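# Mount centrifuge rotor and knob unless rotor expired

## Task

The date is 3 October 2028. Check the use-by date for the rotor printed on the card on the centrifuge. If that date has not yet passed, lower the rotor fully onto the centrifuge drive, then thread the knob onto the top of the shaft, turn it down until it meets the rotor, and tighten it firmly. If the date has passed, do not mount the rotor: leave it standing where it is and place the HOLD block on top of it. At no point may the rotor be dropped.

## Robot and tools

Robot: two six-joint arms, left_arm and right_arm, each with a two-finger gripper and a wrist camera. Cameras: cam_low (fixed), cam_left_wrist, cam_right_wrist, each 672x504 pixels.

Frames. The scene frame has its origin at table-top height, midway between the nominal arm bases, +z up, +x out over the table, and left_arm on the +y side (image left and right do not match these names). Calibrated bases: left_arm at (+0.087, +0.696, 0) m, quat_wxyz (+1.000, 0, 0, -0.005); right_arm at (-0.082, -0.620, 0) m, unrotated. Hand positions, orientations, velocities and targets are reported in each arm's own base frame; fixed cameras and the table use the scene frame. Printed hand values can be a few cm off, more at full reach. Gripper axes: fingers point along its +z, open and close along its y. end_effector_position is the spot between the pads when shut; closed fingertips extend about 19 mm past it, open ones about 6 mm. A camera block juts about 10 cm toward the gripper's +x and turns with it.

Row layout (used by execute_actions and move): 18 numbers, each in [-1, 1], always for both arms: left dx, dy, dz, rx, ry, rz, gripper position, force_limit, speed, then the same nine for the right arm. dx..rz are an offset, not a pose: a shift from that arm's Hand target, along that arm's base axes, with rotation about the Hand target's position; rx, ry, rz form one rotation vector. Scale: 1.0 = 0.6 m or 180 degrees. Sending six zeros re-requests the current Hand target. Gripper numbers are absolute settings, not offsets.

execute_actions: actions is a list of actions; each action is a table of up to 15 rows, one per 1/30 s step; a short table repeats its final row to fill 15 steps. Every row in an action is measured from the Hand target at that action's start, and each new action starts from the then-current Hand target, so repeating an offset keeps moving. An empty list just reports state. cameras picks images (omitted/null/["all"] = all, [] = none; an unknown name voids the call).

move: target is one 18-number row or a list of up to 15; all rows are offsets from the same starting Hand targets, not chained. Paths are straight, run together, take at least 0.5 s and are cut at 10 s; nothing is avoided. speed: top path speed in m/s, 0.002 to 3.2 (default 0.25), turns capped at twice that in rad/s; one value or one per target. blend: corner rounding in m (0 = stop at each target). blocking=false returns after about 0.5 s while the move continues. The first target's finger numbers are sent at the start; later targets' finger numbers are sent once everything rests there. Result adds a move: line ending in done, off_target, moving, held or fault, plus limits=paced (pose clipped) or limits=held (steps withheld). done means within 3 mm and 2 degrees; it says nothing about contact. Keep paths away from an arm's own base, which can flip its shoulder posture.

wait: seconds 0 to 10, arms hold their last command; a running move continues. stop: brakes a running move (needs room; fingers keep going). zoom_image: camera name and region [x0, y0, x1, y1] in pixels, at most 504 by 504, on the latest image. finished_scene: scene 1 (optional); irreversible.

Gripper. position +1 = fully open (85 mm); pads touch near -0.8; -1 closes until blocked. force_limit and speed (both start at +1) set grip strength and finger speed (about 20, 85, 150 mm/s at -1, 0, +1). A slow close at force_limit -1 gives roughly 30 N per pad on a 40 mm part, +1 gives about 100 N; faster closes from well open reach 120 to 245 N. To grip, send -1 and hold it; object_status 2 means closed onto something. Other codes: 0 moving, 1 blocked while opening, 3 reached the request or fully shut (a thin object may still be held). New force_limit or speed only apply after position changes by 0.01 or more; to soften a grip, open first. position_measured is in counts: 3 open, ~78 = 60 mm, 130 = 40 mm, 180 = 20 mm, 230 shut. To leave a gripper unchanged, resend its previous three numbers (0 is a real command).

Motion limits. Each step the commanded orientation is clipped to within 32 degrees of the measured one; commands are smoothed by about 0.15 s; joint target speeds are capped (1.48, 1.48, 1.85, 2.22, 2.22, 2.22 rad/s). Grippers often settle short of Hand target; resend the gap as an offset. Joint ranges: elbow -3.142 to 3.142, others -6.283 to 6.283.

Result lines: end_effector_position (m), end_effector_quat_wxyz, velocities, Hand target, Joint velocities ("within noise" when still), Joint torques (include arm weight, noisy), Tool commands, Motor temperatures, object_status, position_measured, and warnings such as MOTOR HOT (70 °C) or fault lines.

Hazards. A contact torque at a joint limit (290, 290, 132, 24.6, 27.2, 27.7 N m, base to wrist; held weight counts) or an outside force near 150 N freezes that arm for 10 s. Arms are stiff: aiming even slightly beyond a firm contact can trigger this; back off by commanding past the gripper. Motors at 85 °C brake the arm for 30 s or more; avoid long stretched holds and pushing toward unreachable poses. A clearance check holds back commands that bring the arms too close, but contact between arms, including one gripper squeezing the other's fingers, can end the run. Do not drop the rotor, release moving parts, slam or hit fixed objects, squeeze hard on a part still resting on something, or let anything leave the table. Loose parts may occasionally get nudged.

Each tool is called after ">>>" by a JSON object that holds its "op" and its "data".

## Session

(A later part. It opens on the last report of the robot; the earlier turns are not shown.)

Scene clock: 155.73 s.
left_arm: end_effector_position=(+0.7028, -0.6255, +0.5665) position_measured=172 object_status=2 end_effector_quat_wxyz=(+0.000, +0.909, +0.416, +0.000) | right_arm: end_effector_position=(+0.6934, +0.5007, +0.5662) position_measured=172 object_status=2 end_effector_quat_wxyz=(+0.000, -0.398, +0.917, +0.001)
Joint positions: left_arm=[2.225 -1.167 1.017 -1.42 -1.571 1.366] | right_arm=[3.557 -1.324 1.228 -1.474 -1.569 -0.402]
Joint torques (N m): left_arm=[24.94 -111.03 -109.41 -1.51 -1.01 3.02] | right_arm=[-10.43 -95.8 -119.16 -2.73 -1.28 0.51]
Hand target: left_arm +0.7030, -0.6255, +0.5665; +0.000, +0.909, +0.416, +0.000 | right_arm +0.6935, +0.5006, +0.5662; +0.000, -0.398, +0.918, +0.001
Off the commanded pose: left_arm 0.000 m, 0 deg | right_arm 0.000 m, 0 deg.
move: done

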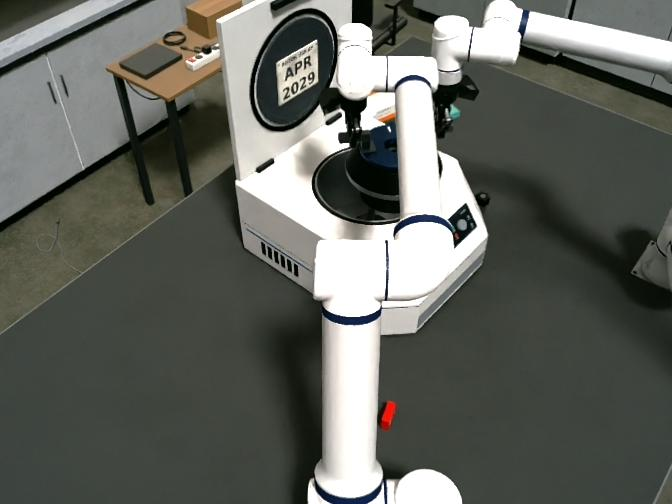

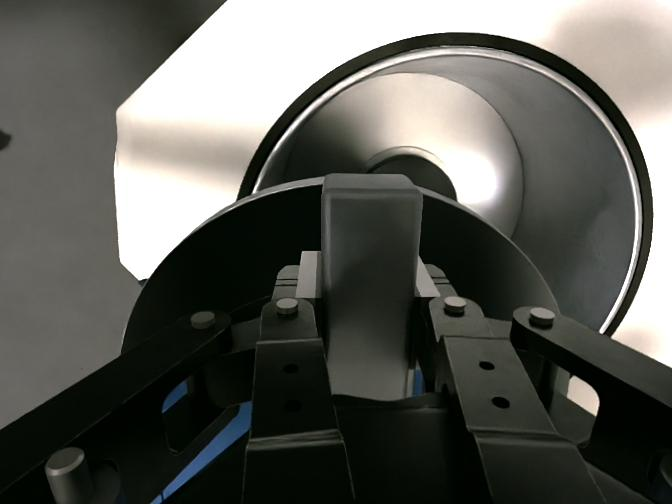

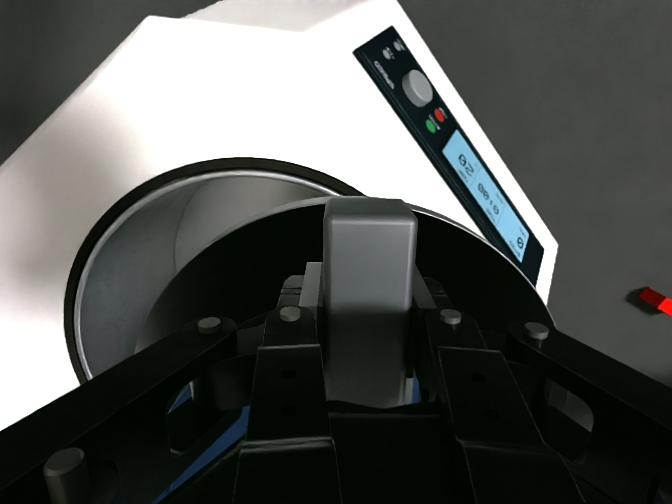

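>>> {"op": "move", "data": {"target": [0.1792,-0.0722,0,0,0,-0.0551,-1,1,-0.6,0.1290,-0.0198,0,0,0,-0.0551,-1,1,-0.6], "speed": 0.08}}

>>> {"op": "zoom_image", "data": {"camera": "cam_low", "region": [280, 20, 500, 240]}}

Scene clock: 158.27 s.
left_arm: end_effector_position=(+0.8104, -0.6688, +0.5665) position_measured=172 object_status=2 end_effector_quat_wxyz=(+0.000, +0.942, +0.336, +0.000) | right_arm: end_effector_position=(+0.7708, +0.4888, +0.5662) position_measured=172 object_status=2 end_effector_quat_wxyz=(+0.000, -0.317, +0.948, +0.001)
Joint positions: left_arm=[2.282 -0.927 0.644 -1.288 -1.571 1.596] | right_arm=[3.51 -1.22 1.092 -1.441 -1.569 -0.276]
Joint torques (N m): left_arm=[23.52 -134.06 -104.48 -1.4 -0.93 2.98] | right_arm=[-10.25 -106.02 -118.87 -2.87 -1.36 0.72]
Hand target: left_arm +0.8105, -0.6688, +0.5665; +0.000, +0.942, +0.336, +0.000 | right_arm +0.7709, +0.4887, +0.5662; +0.000, -0.317, +0.948, +0.001
Off the commanded pose: left_arm 0.000 m, 0 deg | right_arm 0.000 m, 0 deg.
move: done

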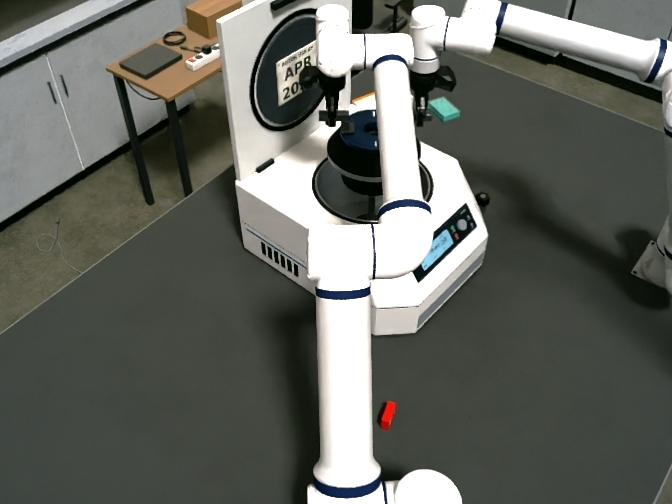

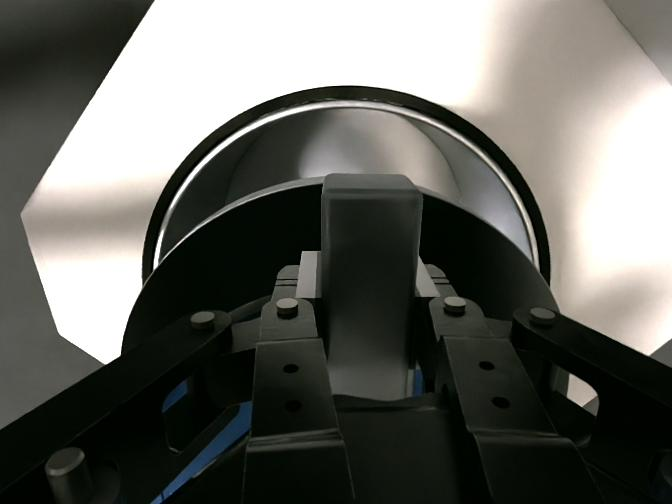

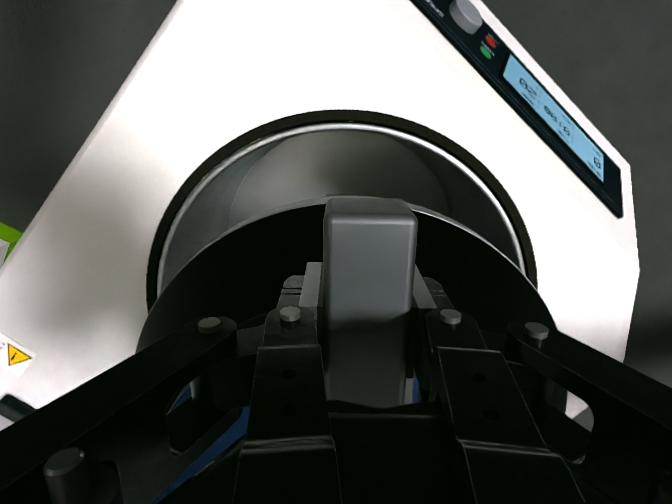

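Scaled by 2.291 from the camera's 672x504 image, which has a finer 960x720 frame.

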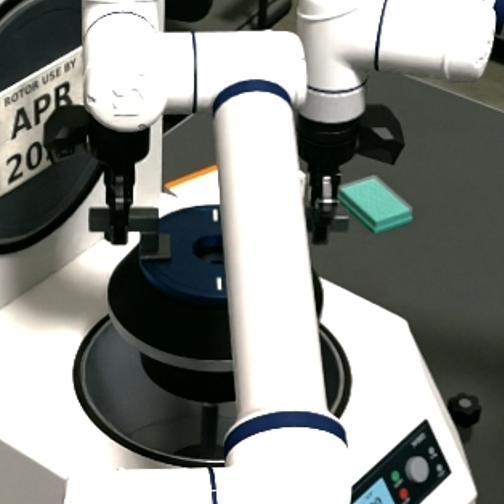

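>>> {"op": "zoom_image", "data": {"camera": "cam_low", "region": [310, 90, 430, 230]}}

Scaled by 3.600 from the camera's 672x504 image, which has a finer 960x720 frame.

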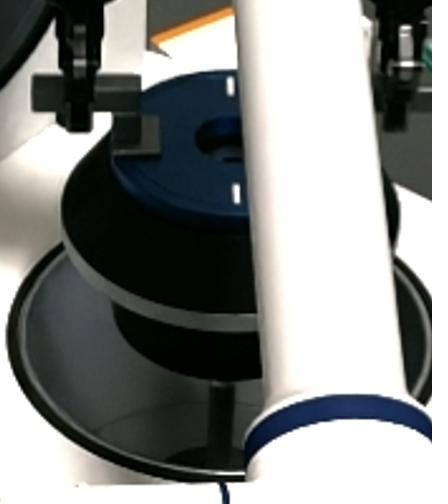

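>>> {"op": "move", "data": {"target": [0,0,-0.15,0,0,0,-1,1,-0.6,0,0,-0.15,0,0,0,-1,1,-0.6], "speed": 0.05, "cameras": ["cam_low"]}}

>>> {"op": "zoom_image", "data": {"camera": "cam_low", "region": [310, 90, 430, 230]}}

Scene clock: 162.80 s.
left_arm: end_effector_position=(+0.8105, -0.6688, +0.4767) position_measured=172 object_status=2 end_effector_quat_wxyz=(+0.000, +0.942, +0.336, +0.000) | right_arm: end_effector_position=(+0.7709, +0.4887, +0.4765) position_measured=172 object_status=2 end_effector_quat_wxyz=(+0.000, -0.317, +0.948, +0.001)
Joint positions: left_arm=[2.282 -0.967 0.87 -1.474 -1.571 1.596] | right_arm=[3.51 -1.228 1.26 -1.602 -1.569 -0.276]
Joint torques (N m): left_arm=[11.06 -158.18 -76.37 -10.29 2.33 1.74] | right_arm=[2.26 -92.24 -87.37 -12.13 -0.08 0.19]
Hand target: left_arm +0.8105, -0.6688, +0.4765; +0.000, +0.942, +0.336, +0.000 | right_arm +0.7709, +0.4887, +0.4762; +0.000, -0.317, +0.948, +0.001
Off the commanded pose: left_arm 0.000 m, 0 deg | right_arm 0.000 m, 0 deg.
move: done
Images, in order (width x height): cam_low 672x504.

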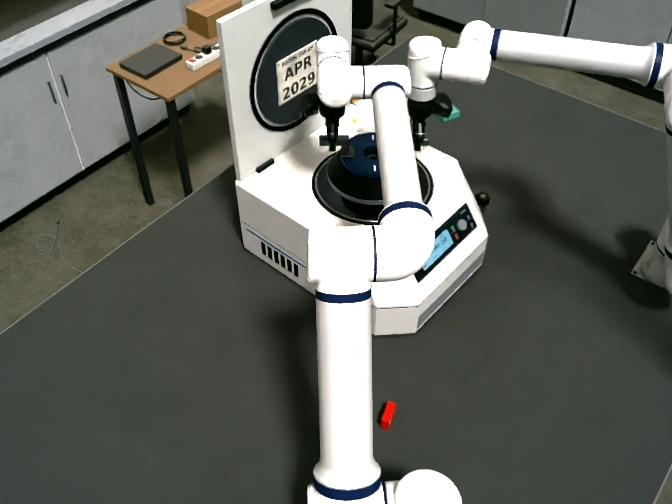

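Scaled by 3.600 from the camera's 672x504 image, which has a finer 960x720 frame.

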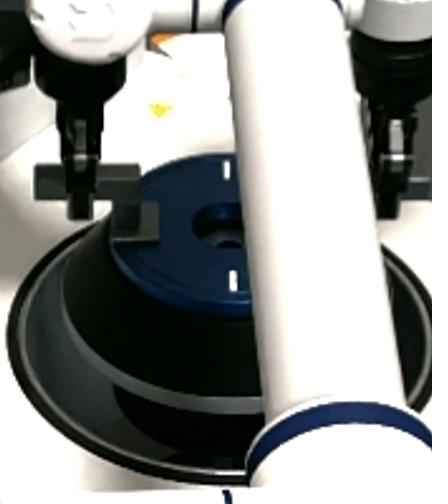

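>>> {"op": "move", "data": {"target": [0,0,-0.08,0,0,0,-1,1,-0.6,0,0,-0.08,0,0,0,-1,1,-0.6], "speed": 0.04, "cameras": ["cam_low"]}}

>>> {"op": "zoom_image", "data": {"camera": "cam_low", "region": [310, 110, 430, 250]}}

Scene clock: 164.73 s.
left_arm: end_effector_position=(+0.8105, -0.6688, +0.4287) position_measured=172 object_status=2 end_effector_quat_wxyz=(+0.000, +0.942, +0.336, +0.000) | right_arm: end_effector_position=(+0.7709, +0.4887, +0.4285) position_measured=172 object_status=2 end_effector_quat_wxyz=(+0.000, -0.317, +0.948, +0.001) end_effector_velocity=(+0.001, +0.000, -0.002) end_effector_angular_velocity=(+0.001, -0.001, +0.000)
Joint positions: left_arm=[2.282 -0.972 0.962 -1.561 -1.571 1.596] | right_arm=[3.51 -1.222 1.336 -1.684 -1.569 -0.276]
Joint velocities: left_arm=[within noise] | right_arm=[0 0.001 0.003 -0.005 0 0]
Joint torques (N m): left_arm=[-9.85 -164.11 -76.45 -7.34 -0.28 -0.86] | right_arm=[8.59 -98.04 -92.83 -12.39 3.5 -0.92]
Hand target: left_arm +0.8105, -0.6688, +0.4285; +0.000, +0.942, +0.336, +0.000 | right_arm +0.7709, +0.4887, +0.4282; +0.000, -0.317, +0.948, +0.001
Off the commanded pose: left_arm 0.000 m, 0 deg | right_arm 0.000 m, 0 deg.
move: done
Images, in order (width x height): cam_low 672x504.

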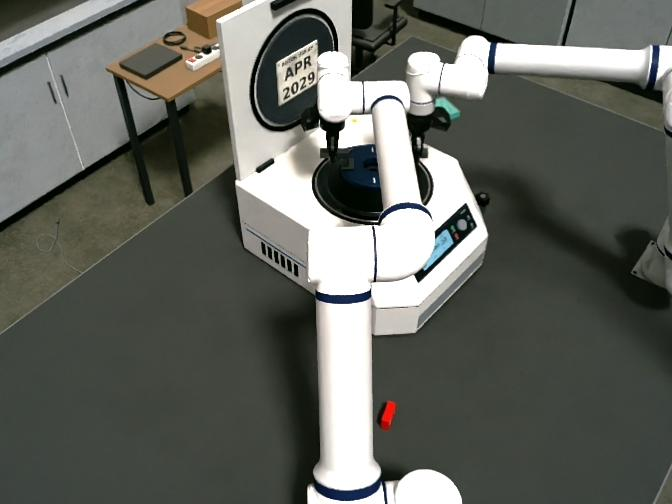

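Scaled by 3.600 from the camera's 672x504 image, which has a finer 960x720 frame.

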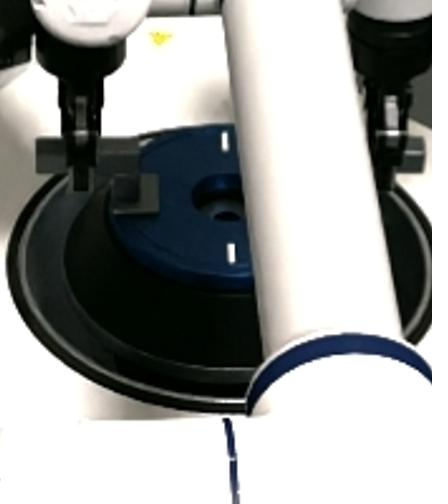

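>>> {"op": "move", "data": {"target": [0,0,-0.04,0,0,0,-1,1,-0.6,0,0,-0.04,0,0,0,-1,1,-0.6], "speed": 0.03, "cameras": []}}

>>> {"op": "move", "data": {"target": [0,0,-0.025,0,0,0,-1,1,-0.6,0,0,-0.025,0,0,0,-1,1,-0.6], "speed": 0.03}}

>>> {"op": "zoom_image", "data": {"camera": "cam_low", "region": [310, 110, 430, 250]}}

Scene clock: 166.93 s.
left_arm: end_effector_position=(+0.8105, -0.6688, +0.4047) position_measured=172 object_status=2 end_effector_quat_wxyz=(+0.000, +0.942, +0.336, +0.000) | right_arm: end_effector_position=(+0.7709, +0.4887, +0.4044) position_measured=172 object_status=2 end_effector_quat_wxyz=(+0.000, -0.317, +0.948, +0.001)
Joint positions: left_arm=[2.282 -0.971 1.004 -1.603 -1.571 1.596] | right_arm=[3.51 -1.217 1.371 -1.724 -1.569 -0.276]
Joint torques (N m): left_arm=[-4.76 -132.91 -75.55 -4.93 -0.87 -2.26] | right_arm=[11.18 -95.15 -90.21 -12.73 2.88 -1.04]
Hand target: left_arm +0.8105, -0.6688, +0.4045; +0.000, +0.942, +0.336, +0.000 | right_arm +0.7709, +0.4887, +0.4042; +0.000, -0.317, +0.948, +0.001
Off the commanded pose: left_arm 0.000 m, 0 deg | right_arm 0.000 m, 0 deg.
move: done
No camera images: "cameras" was empty.

Scene clock: 167.83 s.
left_arm: end_effector_position=(+0.8105, -0.6688, +0.3897) position_measured=172 object_status=2 end_effector_quat_wxyz=(+0.000, +0.942, +0.336, +0.000) | right_arm: end_effector_position=(+0.7709, +0.4887, +0.3894) position_measured=172 object_status=2 end_effector_quat_wxyz=(+0.000, -0.317, +0.948, +0.001) end_effector_velocity=(+0.001, +0.000, -0.002) end_effector_angular_velocity=(+0.001, -0.002, -0.001)
Joint positions: left_arm=[2.282 -0.97 1.028 -1.629 -1.571 1.596] | right_arm=[3.51 -1.213 1.392 -1.749 -1.569 -0.276]
Joint velocities: left_arm=[within noise] | right_arm=[-0.001 0.001 0.002 -0.005 0 0]
Joint torques (N m): left_arm=[-0.24 -132.32 -75.56 -3.4 -1.05 -1.69] | right_arm=[12.78 -94.15 -87.19 -12.27 2.61 -1.13]
Hand target: left_arm +0.8105, -0.6688, +0.3895; +0.000, +0.942, +0.336, +0.000 | right_arm +0.7709, +0.4887, +0.3892; +0.000, -0.317, +0.948, +0.001
Off the commanded pose: left_arm 0.000 m, 0 deg | right_arm 0.000 m, 0 deg.
move: done

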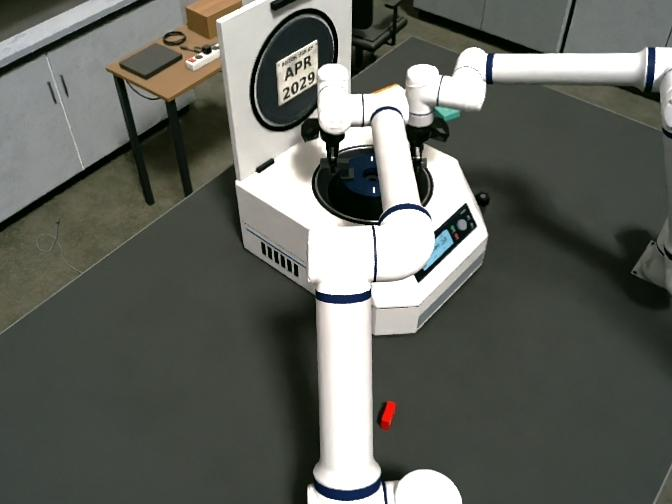

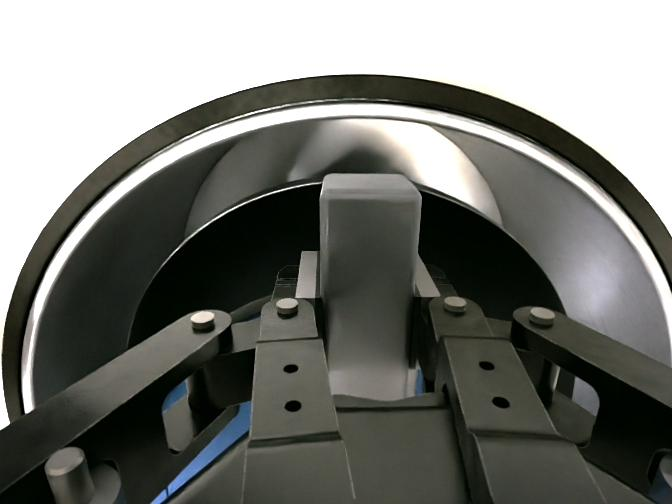

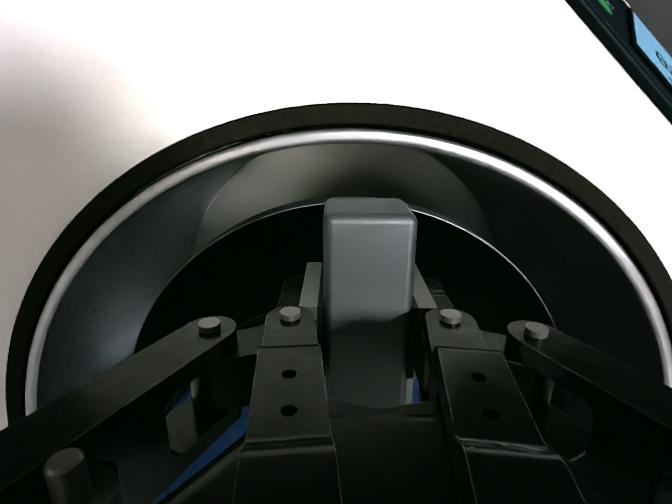

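Scaled by 3.600 from the camera's 672x504 image, which has a finer 960x720 frame.

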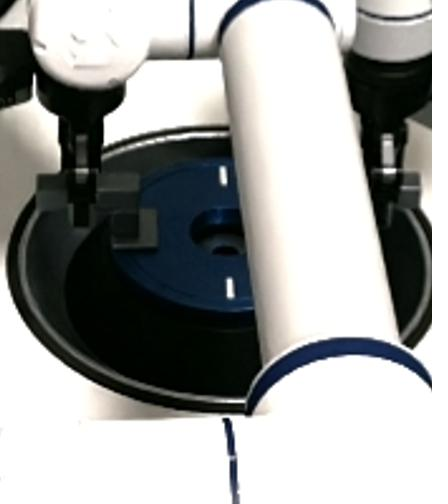

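>>> {"op": "zoom_image", "data": {"camera": "cam_low", "region": [350, 155, 400, 205]}}

>>> {"op": "move", "data": {"target": [0,0,-0.02,0,0,0,-1,1,-0.6,0,0,-0.02,0,0,0,-1,1,-0.6], "speed": 0.03, "cameras": ["cam_low"]}}

>>> {"op": "zoom_image", "data": {"camera": "cam_low", "region": [350, 155, 400, 205]}}

Scaled by 10.080 from the camera's 672x504 image, which has a finer 960x720 frame.

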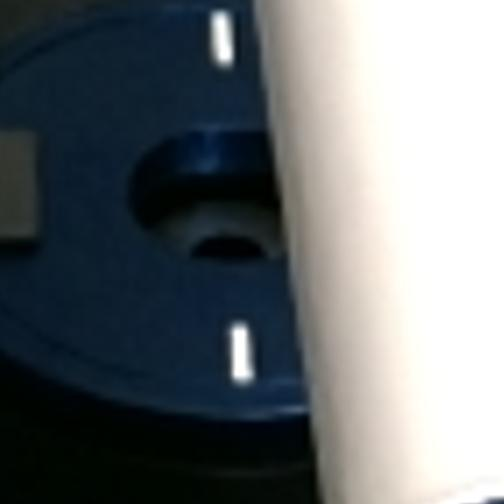

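Scene clock: 169.27 s.
left_arm: end_effector_position=(+0.8105, -0.6688, +0.3777) position_measured=172 object_status=2 end_effector_quat_wxyz=(+0.000, +0.942, +0.336, +0.000) | right_arm: end_effector_position=(+0.7709, +0.4887, +0.3775) position_measured=172 object_status=2 end_effector_quat_wxyz=(+0.000, -0.317, +0.948, +0.001)
Joint positions: left_arm=[2.282 -0.969 1.046 -1.649 -1.571 1.596] | right_arm=[3.51 -1.209 1.408 -1.769 -1.569 -0.276]
Joint torques (N m): left_arm=[4.01 -128.09 -69.82 -0.59 -0.09 -1.8] | right_arm=[14.92 -91.56 -84.4 -12.1 2.39 -1.07]
Hand target: left_arm +0.8105, -0.6688, +0.3775; +0.000, +0.942, +0.336, +0.000 | right_arm +0.7709, +0.4887, +0.3772; +0.000, -0.317, +0.948, +0.001
Off the commanded pose: left_arm 0.000 m, 0 deg | right_arm 0.000 m, 0 deg.
move: done
Images, in order (width x height): cam_low 672x504.

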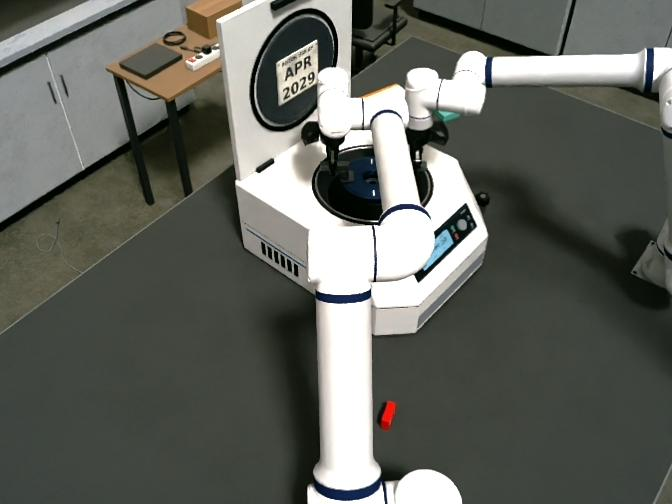

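Scaled by 10.080 from the camera's 672x504 image, which has a finer 960x720 frame.

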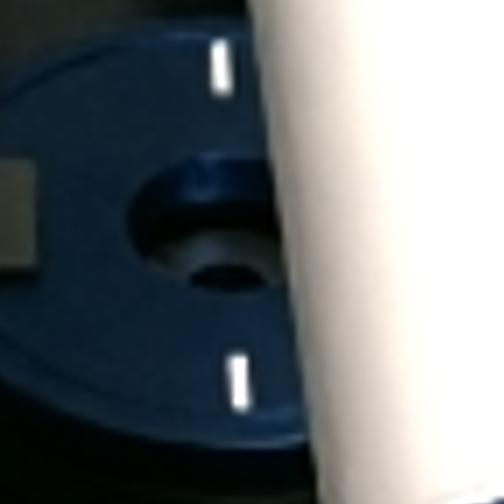

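>>> {"op": "move", "data": {"target": [0,0,-0.0167,0,0,0,-1,1,-0.6,0,0,-0.0167,0,0,0,-1,1,-0.6], "speed": 0.03, "cameras": []}}

>>> {"op": "move", "data": {"target": [0,0,-0.0167,0,0,0,-1,1,-0.6,0,0,-0.0167,0,0,0,-1,1,-0.6], "speed": 0.03, "cameras": ["cam_low","cam_left_wrist","cam_right_wrist"]}}

>>> {"op": "zoom_image", "data": {"camera": "cam_low", "region": [350, 155, 400, 205]}}

Scene clock: 170.93 s.
left_arm: end_effector_position=(+0.8105, -0.6688, +0.3677) position_measured=172 object_status=2 end_effector_quat_wxyz=(+0.000, +0.942, +0.336, +0.000) | right_arm: end_effector_position=(+0.7709, +0.4887, +0.3675) position_measured=172 object_status=2 end_effector_quat_wxyz=(+0.000, -0.317, +0.948, +0.001)
Joint positions: left_arm=[2.282 -0.967 1.061 -1.665 -1.571 1.596] | right_arm=[3.51 -1.206 1.421 -1.786 -1.569 -0.276]
Joint torques (N m): left_arm=[10.43 -126.98 -70.11 -2 1.18 -2] | right_arm=[17.14 -88.31 -81.63 -12.38 2.29 -1.02]
Hand target: left_arm +0.8105, -0.6688, +0.3675; +0.000, +0.942, +0.336, +0.000 | right_arm +0.7709, +0.4887, +0.3672; +0.000, -0.317, +0.948, +0.001
Off the commanded pose: left_arm 0.000 m, 0 deg | right_arm 0.000 m, 0 deg.
move: done
No camera images: "cameras" was empty.

Scene clock: 171.73 s.
left_arm: end_effector_position=(+0.8105, -0.6688, +0.3577) position_measured=172 object_status=2 end_effector_quat_wxyz=(+0.000, +0.942, +0.336, +0.000) | right_arm: end_effector_position=(+0.7709, +0.4887, +0.3575) position_measured=172 object_status=2 end_effector_quat_wxyz=(+0.000, -0.317, +0.948, +0.001)
Joint positions: left_arm=[2.282 -0.965 1.076 -1.682 -1.571 1.596] | right_arm=[3.51 -1.202 1.434 -1.802 -1.569 -0.276]
Joint torques (N m): left_arm=[13.48 -131.87 -69.12 -1.54 1.57 -1.58] | right_arm=[20.01 -84.8 -81.57 -12.65 2.06 -0.94]
Hand target: left_arm +0.8105, -0.6688, +0.3575; +0.000, +0.942, +0.336, +0.000 | right_arm +0.7709, +0.4887, +0.3572; +0.000, -0.317, +0.948, +0.001
Off the commanded pose: left_arm 0.000 m, 0 deg | right_arm 0.000 m, 0 deg.
move: done

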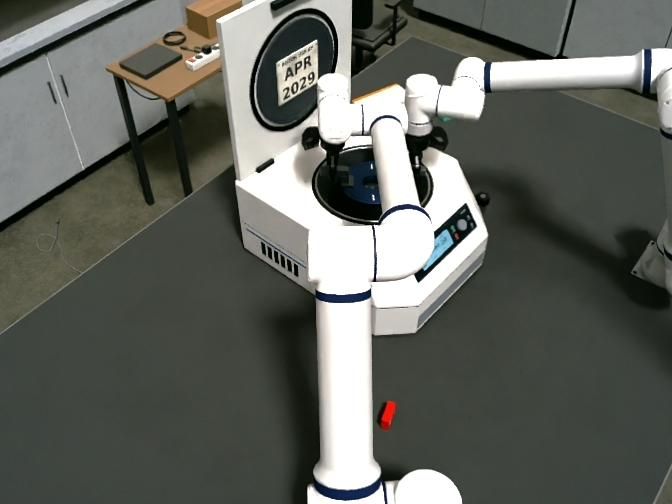

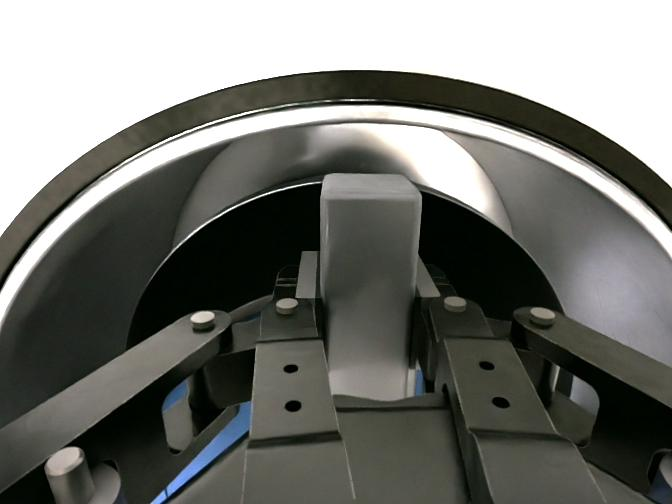

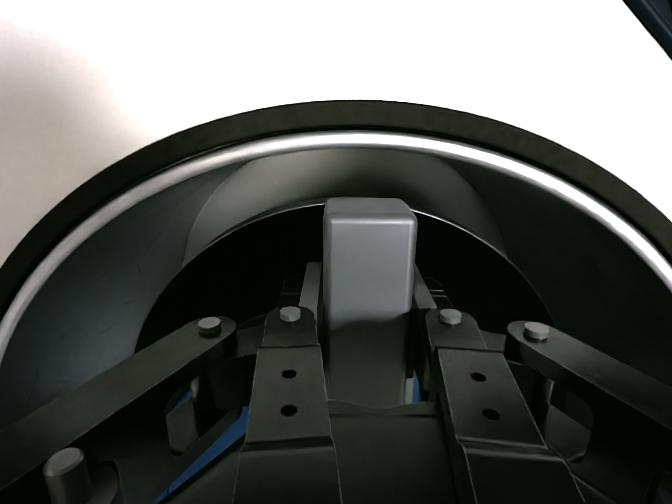

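Scaled by 10.080 from the camera's 672x504 image, which has a finer 960x720 frame.

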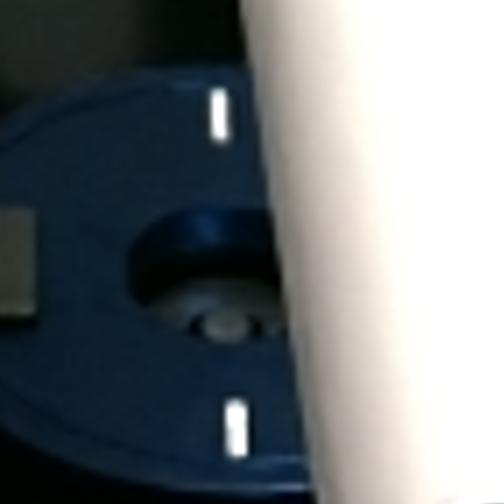

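>>> {"op": "move", "data": {"target": [0,0,-0.0167,0,0,0,-1,1,-0.6,0,0,-0.0167,0,0,0,-1,1,-0.6], "speed": 0.03, "cameras": ["cam_low"]}}

>>> {"op": "zoom_image", "data": {"camera": "cam_low", "region": [350, 155, 400, 205]}}

>>> {"op": "move", "data": {"target": [0,0,-0.01,0,0,0,-1,1,-0.6,0,0,-0.01,0,0,0,-1,1,-0.6], "speed": 0.03, "cameras": ["cam_low"]}}

>>> {"op": "zoom_image", "data": {"camera": "cam_low", "region": [350, 155, 400, 205]}}

Scene clock: 173.23 s.
left_arm: end_effector_position=(+0.8105, -0.6688, +0.3477) position_measured=172 object_status=2 end_effector_quat_wxyz=(+0.000, +0.942, +0.336, +0.000) | right_arm: end_effector_position=(+0.7709, +0.4887, +0.3474) position_measured=172 object_status=2 end_effector_quat_wxyz=(+0.000, -0.317, +0.948, +0.001)
Joint positions: left_arm=[2.282 -0.963 1.09 -1.698 -1.571 1.596] | right_arm=[3.51 -1.198 1.447 -1.819 -1.569 -0.276]
Joint torques (N m): left_arm=[18.98 -126.99 -66.31 -2.62 2.31 -1.69] | right_arm=[20.05 -83.98 -79.4 -13.27 2.52 -1]
Hand target: left_arm +0.8105, -0.6688, +0.3475; +0.000, +0.942, +0.336, +0.000 | right_arm +0.7709, +0.4887, +0.3472; +0.000, -0.317, +0.948, +0.001
Off the commanded pose: left_arm 0.000 m, 0 deg | right_arm 0.000 m, 0 deg.
move: done
Images, in order (width x height): cam_low 672x504.

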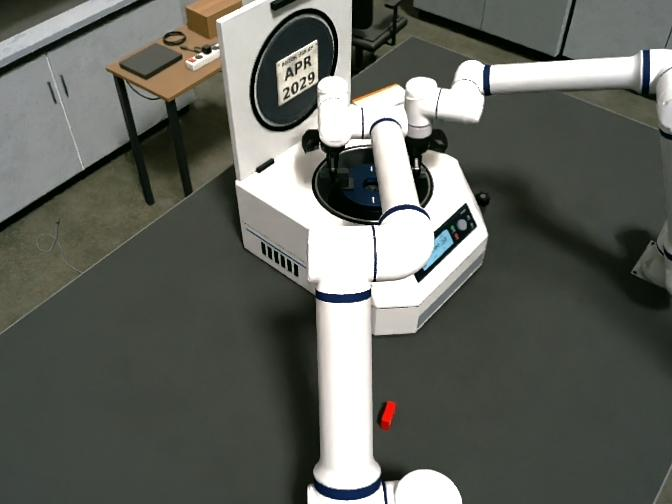

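Scaled by 10.080 from the camera's 672x504 image, which has a finer 960x720 frame.

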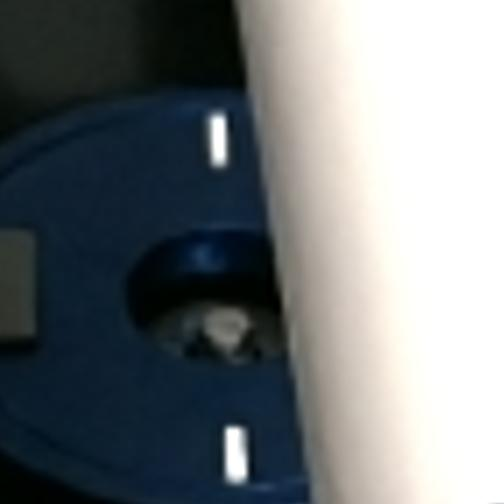

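Scene clock: 173.97 s.
left_arm: end_effector_position=(+0.8105, -0.6688, +0.3417) position_measured=172 object_status=2 end_effector_quat_wxyz=(+0.000, +0.942, +0.336, +0.000) | right_arm: end_effector_position=(+0.7709, +0.4887, +0.3414) position_measured=172 object_status=2 end_effector_quat_wxyz=(+0.000, -0.317, +0.948, +0.001)
Joint positions: left_arm=[2.282 -0.961 1.098 -1.708 -1.571 1.596] | right_arm=[3.51 -1.196 1.454 -1.829 -1.569 -0.276]
Joint torques (N m): left_arm=[19.62 -128.06 -68.65 -2.24 2.25 -1.62] | right_arm=[22.24 -83.06 -77.45 -13.14 3.14 -0.91]
Hand target: left_arm +0.8105, -0.6688, +0.3415; +0.000, +0.942, +0.336, +0.000 | right_arm +0.7709, +0.4887, +0.3412; +0.000, -0.317, +0.948, +0.001
Off the commanded pose: left_arm 0.000 m, 0 deg | right_arm 0.000 m, 0 deg.
move: done
Images, in order (width x height): cam_low 672x504.

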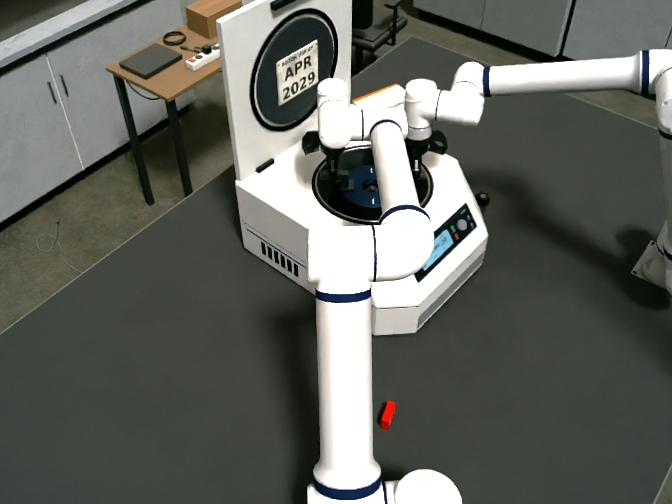

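Scaled by 10.080 from the camera's 672x504 image, which has a finer 960x720 frame.

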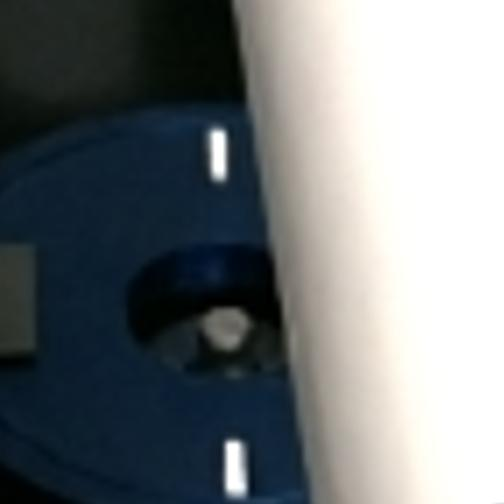

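>>> {"op": "move", "data": {"target": [0,0,-0.01,0,0,0,-1,1,-0.6,0,0,-0.01,0,0,0,-1,1,-0.6], "speed": 0.02, "cameras": ["cam_low"]}}

>>> {"op": "zoom_image", "data": {"camera": "cam_low", "region": [350, 155, 400, 205]}}

>>> {"op": "move", "data": {"target": [0,0,-0.0067,0,0,0,-1,1,-0.6,0,0,-0.0067,0,0,0,-1,1,-0.6], "speed": 0.02, "cameras": ["cam_low"]}}

>>> {"op": "zoom_image", "data": {"camera": "cam_low", "region": [350, 155, 400, 205]}}

Scene clock: 175.30 s.
left_arm: end_effector_position=(+0.8105, -0.6688, +0.3357) position_measured=172 object_status=2 end_effector_quat_wxyz=(+0.000, +0.942, +0.336, +0.000) | right_arm: end_effector_position=(+0.7709, +0.4887, +0.3354) position_measured=172 object_status=2 end_effector_quat_wxyz=(+0.000, -0.317, +0.948, +0.001)
Joint positions: left_arm=[2.282 -0.96 1.106 -1.717 -1.571 1.596] | right_arm=[3.51 -1.193 1.461 -1.839 -1.569 -0.276]
Joint torques (N m): left_arm=[25.67 -128.9 -65.32 -2.63 2.19 -1.77] | right_arm=[23.72 -84.43 -78.65 -13.06 4.52 -1.03]
Hand target: left_arm +0.8105, -0.6688, +0.3355; +0.000, +0.942, +0.336, +0.000 | right_arm +0.7709, +0.4887, +0.3352; +0.000, -0.317, +0.948, +0.001
Off the commanded pose: left_arm 0.000 m, 0 deg | right_arm 0.000 m, 0 deg.
move: done
Images, in order (width x height): cam_low 672x504.

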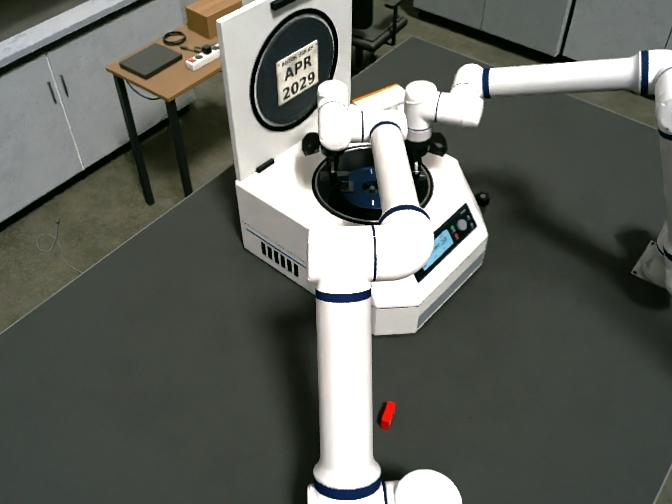

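Scaled by 10.080 from the camera's 672x504 image, which has a finer 960x720 frame.

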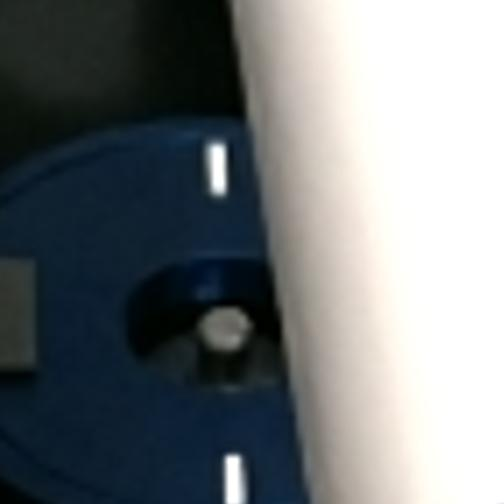

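Scene clock: 176.00 s.
left_arm: end_effector_position=(+0.8105, -0.6688, +0.3317) position_measured=172 object_status=2 end_effector_quat_wxyz=(+0.000, +0.942, +0.336, +0.000) | right_arm: end_effector_position=(+0.7709, +0.4887, +0.3314) position_measured=172 object_status=2 end_effector_quat_wxyz=(+0.000, -0.317, +0.948, +0.001) end_effector_velocity=(+0.001, -0.001, +0.001) end_effector_angular_velocity=(+0.000, -0.006, +0.000)
Joint positions: left_arm=[2.282 -0.959 1.112 -1.724 -1.571 1.596] | right_arm=[3.51 -1.191 1.466 -1.845 -1.569 -0.276]
Joint velocities: left_arm=[within noise] | right_arm=[0 -0.001 0.001 -0.005 -0.002 0]
Joint torques (N m): left_arm=[25.95 -129.3 -66.16 -2.87 1.93 -1.63] | right_arm=[24.44 -84.57 -77.82 -13.1 5.33 -0.91]
Hand target: left_arm +0.8105, -0.6688, +0.3314; +0.000, +0.942, +0.336, +0.000 | right_arm +0.7709, +0.4887, +0.3312; +0.000, -0.317, +0.948, +0.001
Off the commanded pose: left_arm 0.000 m, 0 deg | right_arm 0.000 m, 0 deg.
move: done
Images, in order (width x height): cam_low 672x504.

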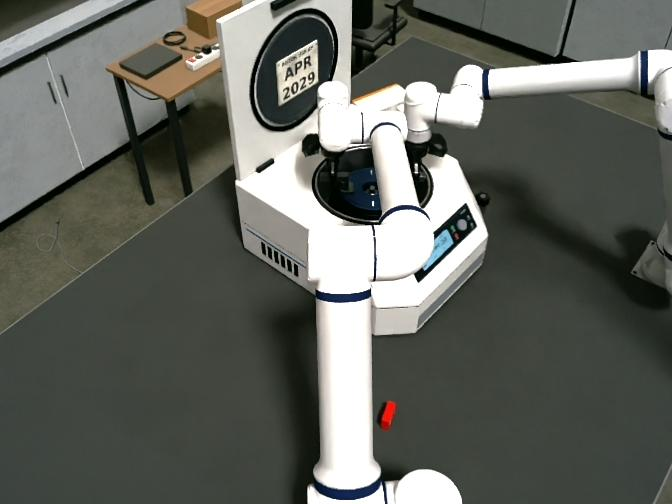

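Scaled by 10.080 from the camera's 672x504 image, which has a finer 960x720 frame.

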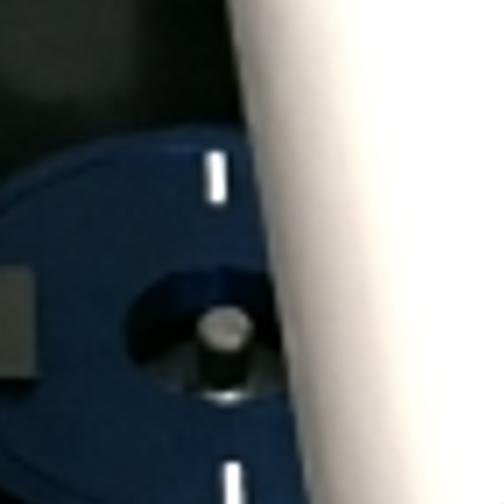

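>>> {"op": "move", "data": {"target": [0,-0.0025,0,0,0,0,-1,1,-0.6,0,-0.0025,0,0,0,0,-1,1,-0.6], "speed": 0.02, "cameras": []}}

>>> {"op": "move", "data": {"target": [0,0,-0.0067,0,0,0,-1,1,-0.6,0,0,-0.0067,0,0,0,-1,1,-0.6], "speed": 0.02, "cameras": ["cam_low"]}}

>>> {"op": "zoom_image", "data": {"camera": "cam_low", "region": [350, 155, 400, 205]}}

Scene clock: 177.63 s.
left_arm: end_effector_position=(+0.8105, -0.6702, +0.3314) position_measured=172 object_status=2 end_effector_quat_wxyz=(+0.000, +0.942, +0.336, +0.000) | right_arm: end_effector_position=(+0.7709, +0.4874, +0.3311) position_measured=172 object_status=2 end_effector_quat_wxyz=(+0.000, -0.317, +0.948, +0.001)
Joint positions: left_arm=[2.281 -0.957 1.109 -1.723 -1.571 1.595] | right_arm=[3.509 -1.192 1.468 -1.846 -1.569 -0.278]
Joint torques (N m): left_arm=[-15.16 -125.17 -87.5 4.31 1.59 -2] | right_arm=[-14.75 -130.91 -90.54 -6.45 2.15 -1.37]
Hand target: left_arm +0.8105, -0.6703, +0.3314; +0.000, +0.942, +0.336, +0.000 | right_arm +0.7709, +0.4872, +0.3312; +0.000, -0.317, +0.948, +0.001
Off the commanded pose: left_arm 0.000 m, 0 deg | right_arm 0.000 m, 0 deg.
move: done
No camera images: "cameras" was empty.

Scene clock: 178.33 s.
left_arm: end_effector_position=(+0.8105, -0.6704, +0.3282) position_measured=172 object_status=2 end_effector_quat_wxyz=(+0.000, +0.942, +0.336, +0.000) | right_arm: end_effector_position=(+0.7710, +0.4872, +0.3281) position_measured=172 object_status=2 end_effector_quat_wxyz=(+0.000, -0.317, +0.948, +0.001) end_effector_velocity=(+0.000, +0.000, -0.005) end_effector_angular_velocity=(-0.001, +0.001, +0.000)
Joint positions: left_arm=[2.281 -0.956 1.114 -1.729 -1.571 1.595] | right_arm=[3.509 -1.191 1.472 -1.852 -1.569 -0.278]
Joint velocities: left_arm=[within noise] | right_arm=[0 0.003 0.004 -0.006 0 0]
Joint torques (N m): left_arm=[3.75 -31.95 -7.08 -1.32 2.05 -1.91] | right_arm=[7.62 17.33 -4.12 -14.43 1.99 -1.34]
Hand target: left_arm +0.8105, -0.6703, +0.3274; +0.000, +0.942, +0.336, +0.000 | right_arm +0.7709, +0.4872, +0.3271; +0.000, -0.317, +0.948, +0.001
Off the commanded pose: left_arm 0.001 m, 0 deg | right_arm 0.001 m, 0 deg.
move: done
Images, in order (width x height): cam_low 672x504.

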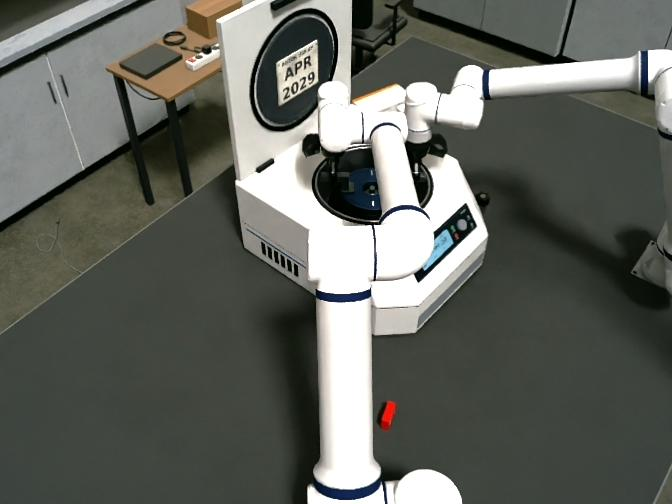

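Scaled by 10.080 from the camera's 672x504 image, which has a finer 960x720 frame.

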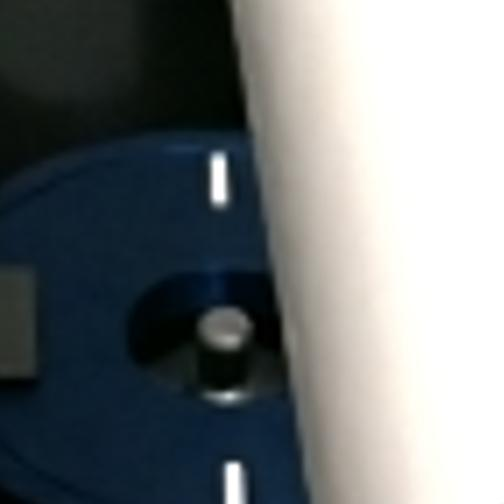

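>>> {"op": "move", "data": {"target": [-0.0046,0.0059,0,0,0,0.0111,-1,1,-0.6,0.0044,-0.0058,0,0,0,0.0111,-1,1,-0.6], "speed": 0.02, "cameras": ["cam_low"]}}

>>> {"op": "zoom_image", "data": {"camera": "cam_low", "region": [350, 155, 400, 205]}}

Scene clock: 180.40 s.
left_arm: end_effector_position=(+0.8103, -0.6701, +0.3273) position_measured=172 object_status=2 end_effector_quat_wxyz=(+0.000, +0.942, +0.337, +0.000) | right_arm: end_effector_position=(+0.7714, +0.4874, +0.3301) position_measured=172 object_status=2 end_effector_quat_wxyz=(+0.001, -0.317, +0.948, +0.001)
Joint positions: left_arm=[2.281 -0.956 1.115 -1.73 -1.571 1.594] | right_arm=[3.509 -1.193 1.471 -1.853 -1.569 -0.278]
Joint torques (N m): left_arm=[12.87 -47.07 1.92 -2.19 1.87 -3.82] | right_arm=[-3.47 -79.83 -77.44 -5.41 0.29 -0.4]
Hand target: left_arm +0.8103, -0.6701, +0.3274; +0.000, +0.942, +0.337, +0.000 (not the last commanded pose) | right_arm +0.7714, +0.4874, +0.3301; +0.001, -0.317, +0.948, +0.001 (not the last commanded pose)
Tool commands: left_gripper/position=-1.0 left_gripper/force_limit=+1.0 left_gripper/speed=-0.6 right_gripper/position=-1.0 right_gripper/force_limit=+1.0 right_gripper/speed=-0.6
Off the commanded pose: left_arm 0.004 m, 2 deg.
FORCE FAULT: contact force on the right arm reached its limit, and that arm stopped. The contact can be on any part of that arm, not only on its tool. So far the stop counts as 2 of the actions that you can send in this scene. That arm ran no command of this call. That arm is still stopped at the end of this call. That arm stays stopped for about 8 more seconds. Until then a move that you send moves the other arm only, and its call returns only when the move has ended. Once the stop has ended, the next robot result says so. If the stop ends while you think or write, that arm runs what you send next, counted from a new Hand target: where the arm stands when the stop ends. While its stop runs, that arm takes no new command, but its gripper still runs the gripper command that each later call begins with. Until it ends, the stop uses up actions while you think or wait. An arm that is not stopped still takes commands.
move: fault (right_arm), off_target (left_arm; braked at the fault stop of right_arm)
Images, in order (width x height): cam_low 672x504.

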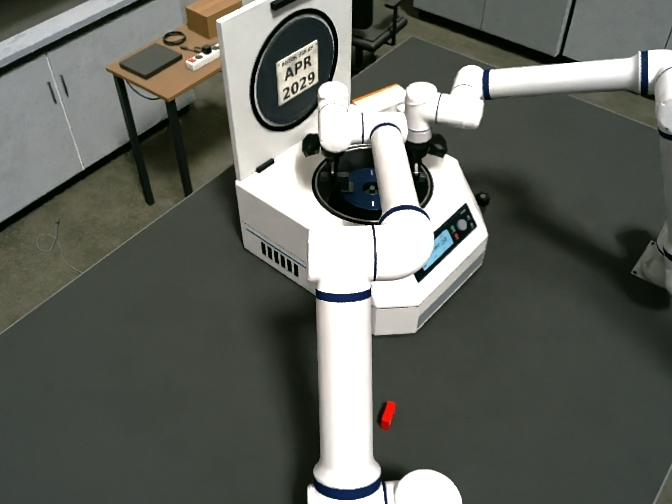

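Scaled by 10.080 from the camera's 672x504 image, which has a finer 960x720 frame.

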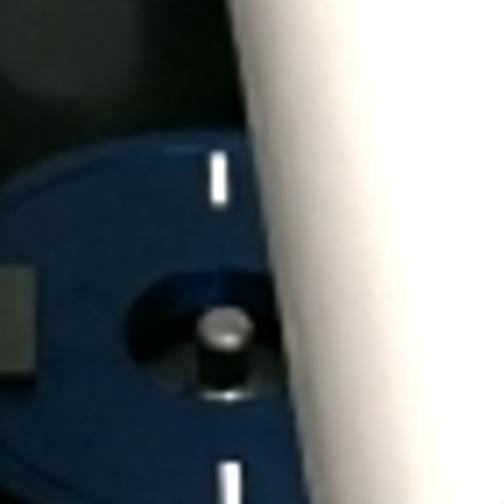

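>>> {"op": "wait", "data": {"seconds": 9, "cameras": ["cam_low"]}}

>>> {"op": "zoom_image", "data": {"camera": "cam_low", "region": [310, 110, 430, 250]}}

Scene clock: 189.97 s.
left_arm: end_effector_position=(+0.8103, -0.6701, +0.3274) position_measured=172 object_status=2 end_effector_quat_wxyz=(+0.000, +0.942, +0.337, +0.000) | right_arm: end_effector_position=(+0.7714, +0.4874, +0.3301) position_measured=172 object_status=2 end_effector_quat_wxyz=(+0.001, -0.317, +0.948, +0.001)
Joint positions: left_arm=[2.281 -0.956 1.115 -1.73 -1.571 1.593] | right_arm=[3.509 -1.193 1.471 -1.853 -1.569 -0.278]
Joint torques (N m): left_arm=[-18.31 -51.58 -19.25 -1.61 1.63 -3.3] | right_arm=[-2.66 -79.94 -76.97 -5.39 0.5 -0.55]
Hand target: left_arm +0.8103, -0.6701, +0.3274; +0.000, +0.942, +0.337, +0.000 (not the last commanded pose) | right_arm +0.7714, +0.4874, +0.3301; +0.001, -0.317, +0.948, +0.001 (not the last commanded pose)
Tool commands: left_gripper/position=-1.0 left_gripper/force_limit=+1.0 left_gripper/speed=-0.6 right_gripper/position=-1.0 right_gripper/force_limit=+1.0 right_gripper/speed=-0.6
Off the commanded pose: left_arm 0.004 m, 2 deg.
FORCE FAULT, CONTINUED: the right arm's stop, for the force fault that an earlier result reported, is over. The rest of the stop counts as 17 of the actions that you can send in this scene. That arm's target is now where it stood when the stop ended, not its last command. That arm accepts commands again.
wait: 9.00 s; at rest from the start
Images, in order (width x height): cam_low 672x504.

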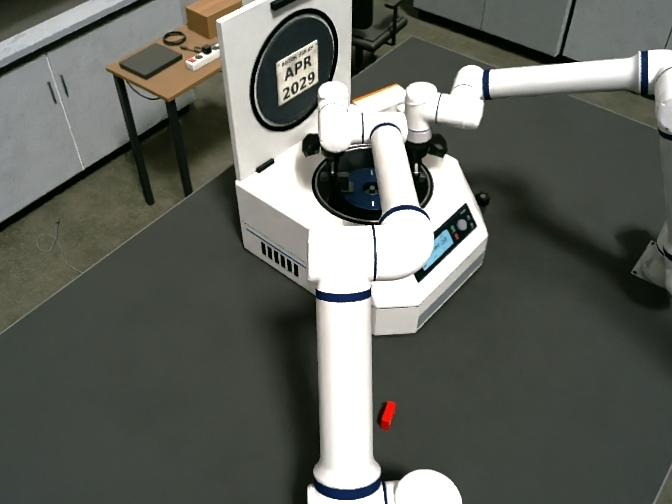

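Scaled by 3.600 from the camera's 672x504 image, which has a finer 960x720 frame.

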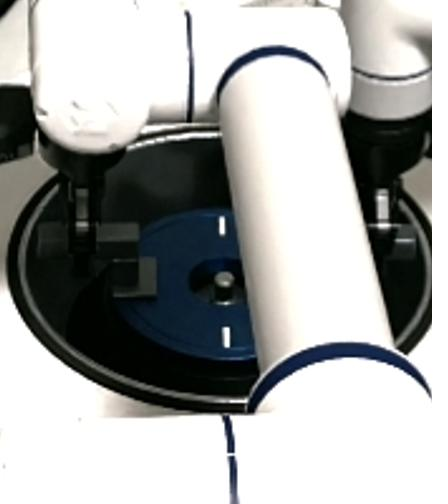

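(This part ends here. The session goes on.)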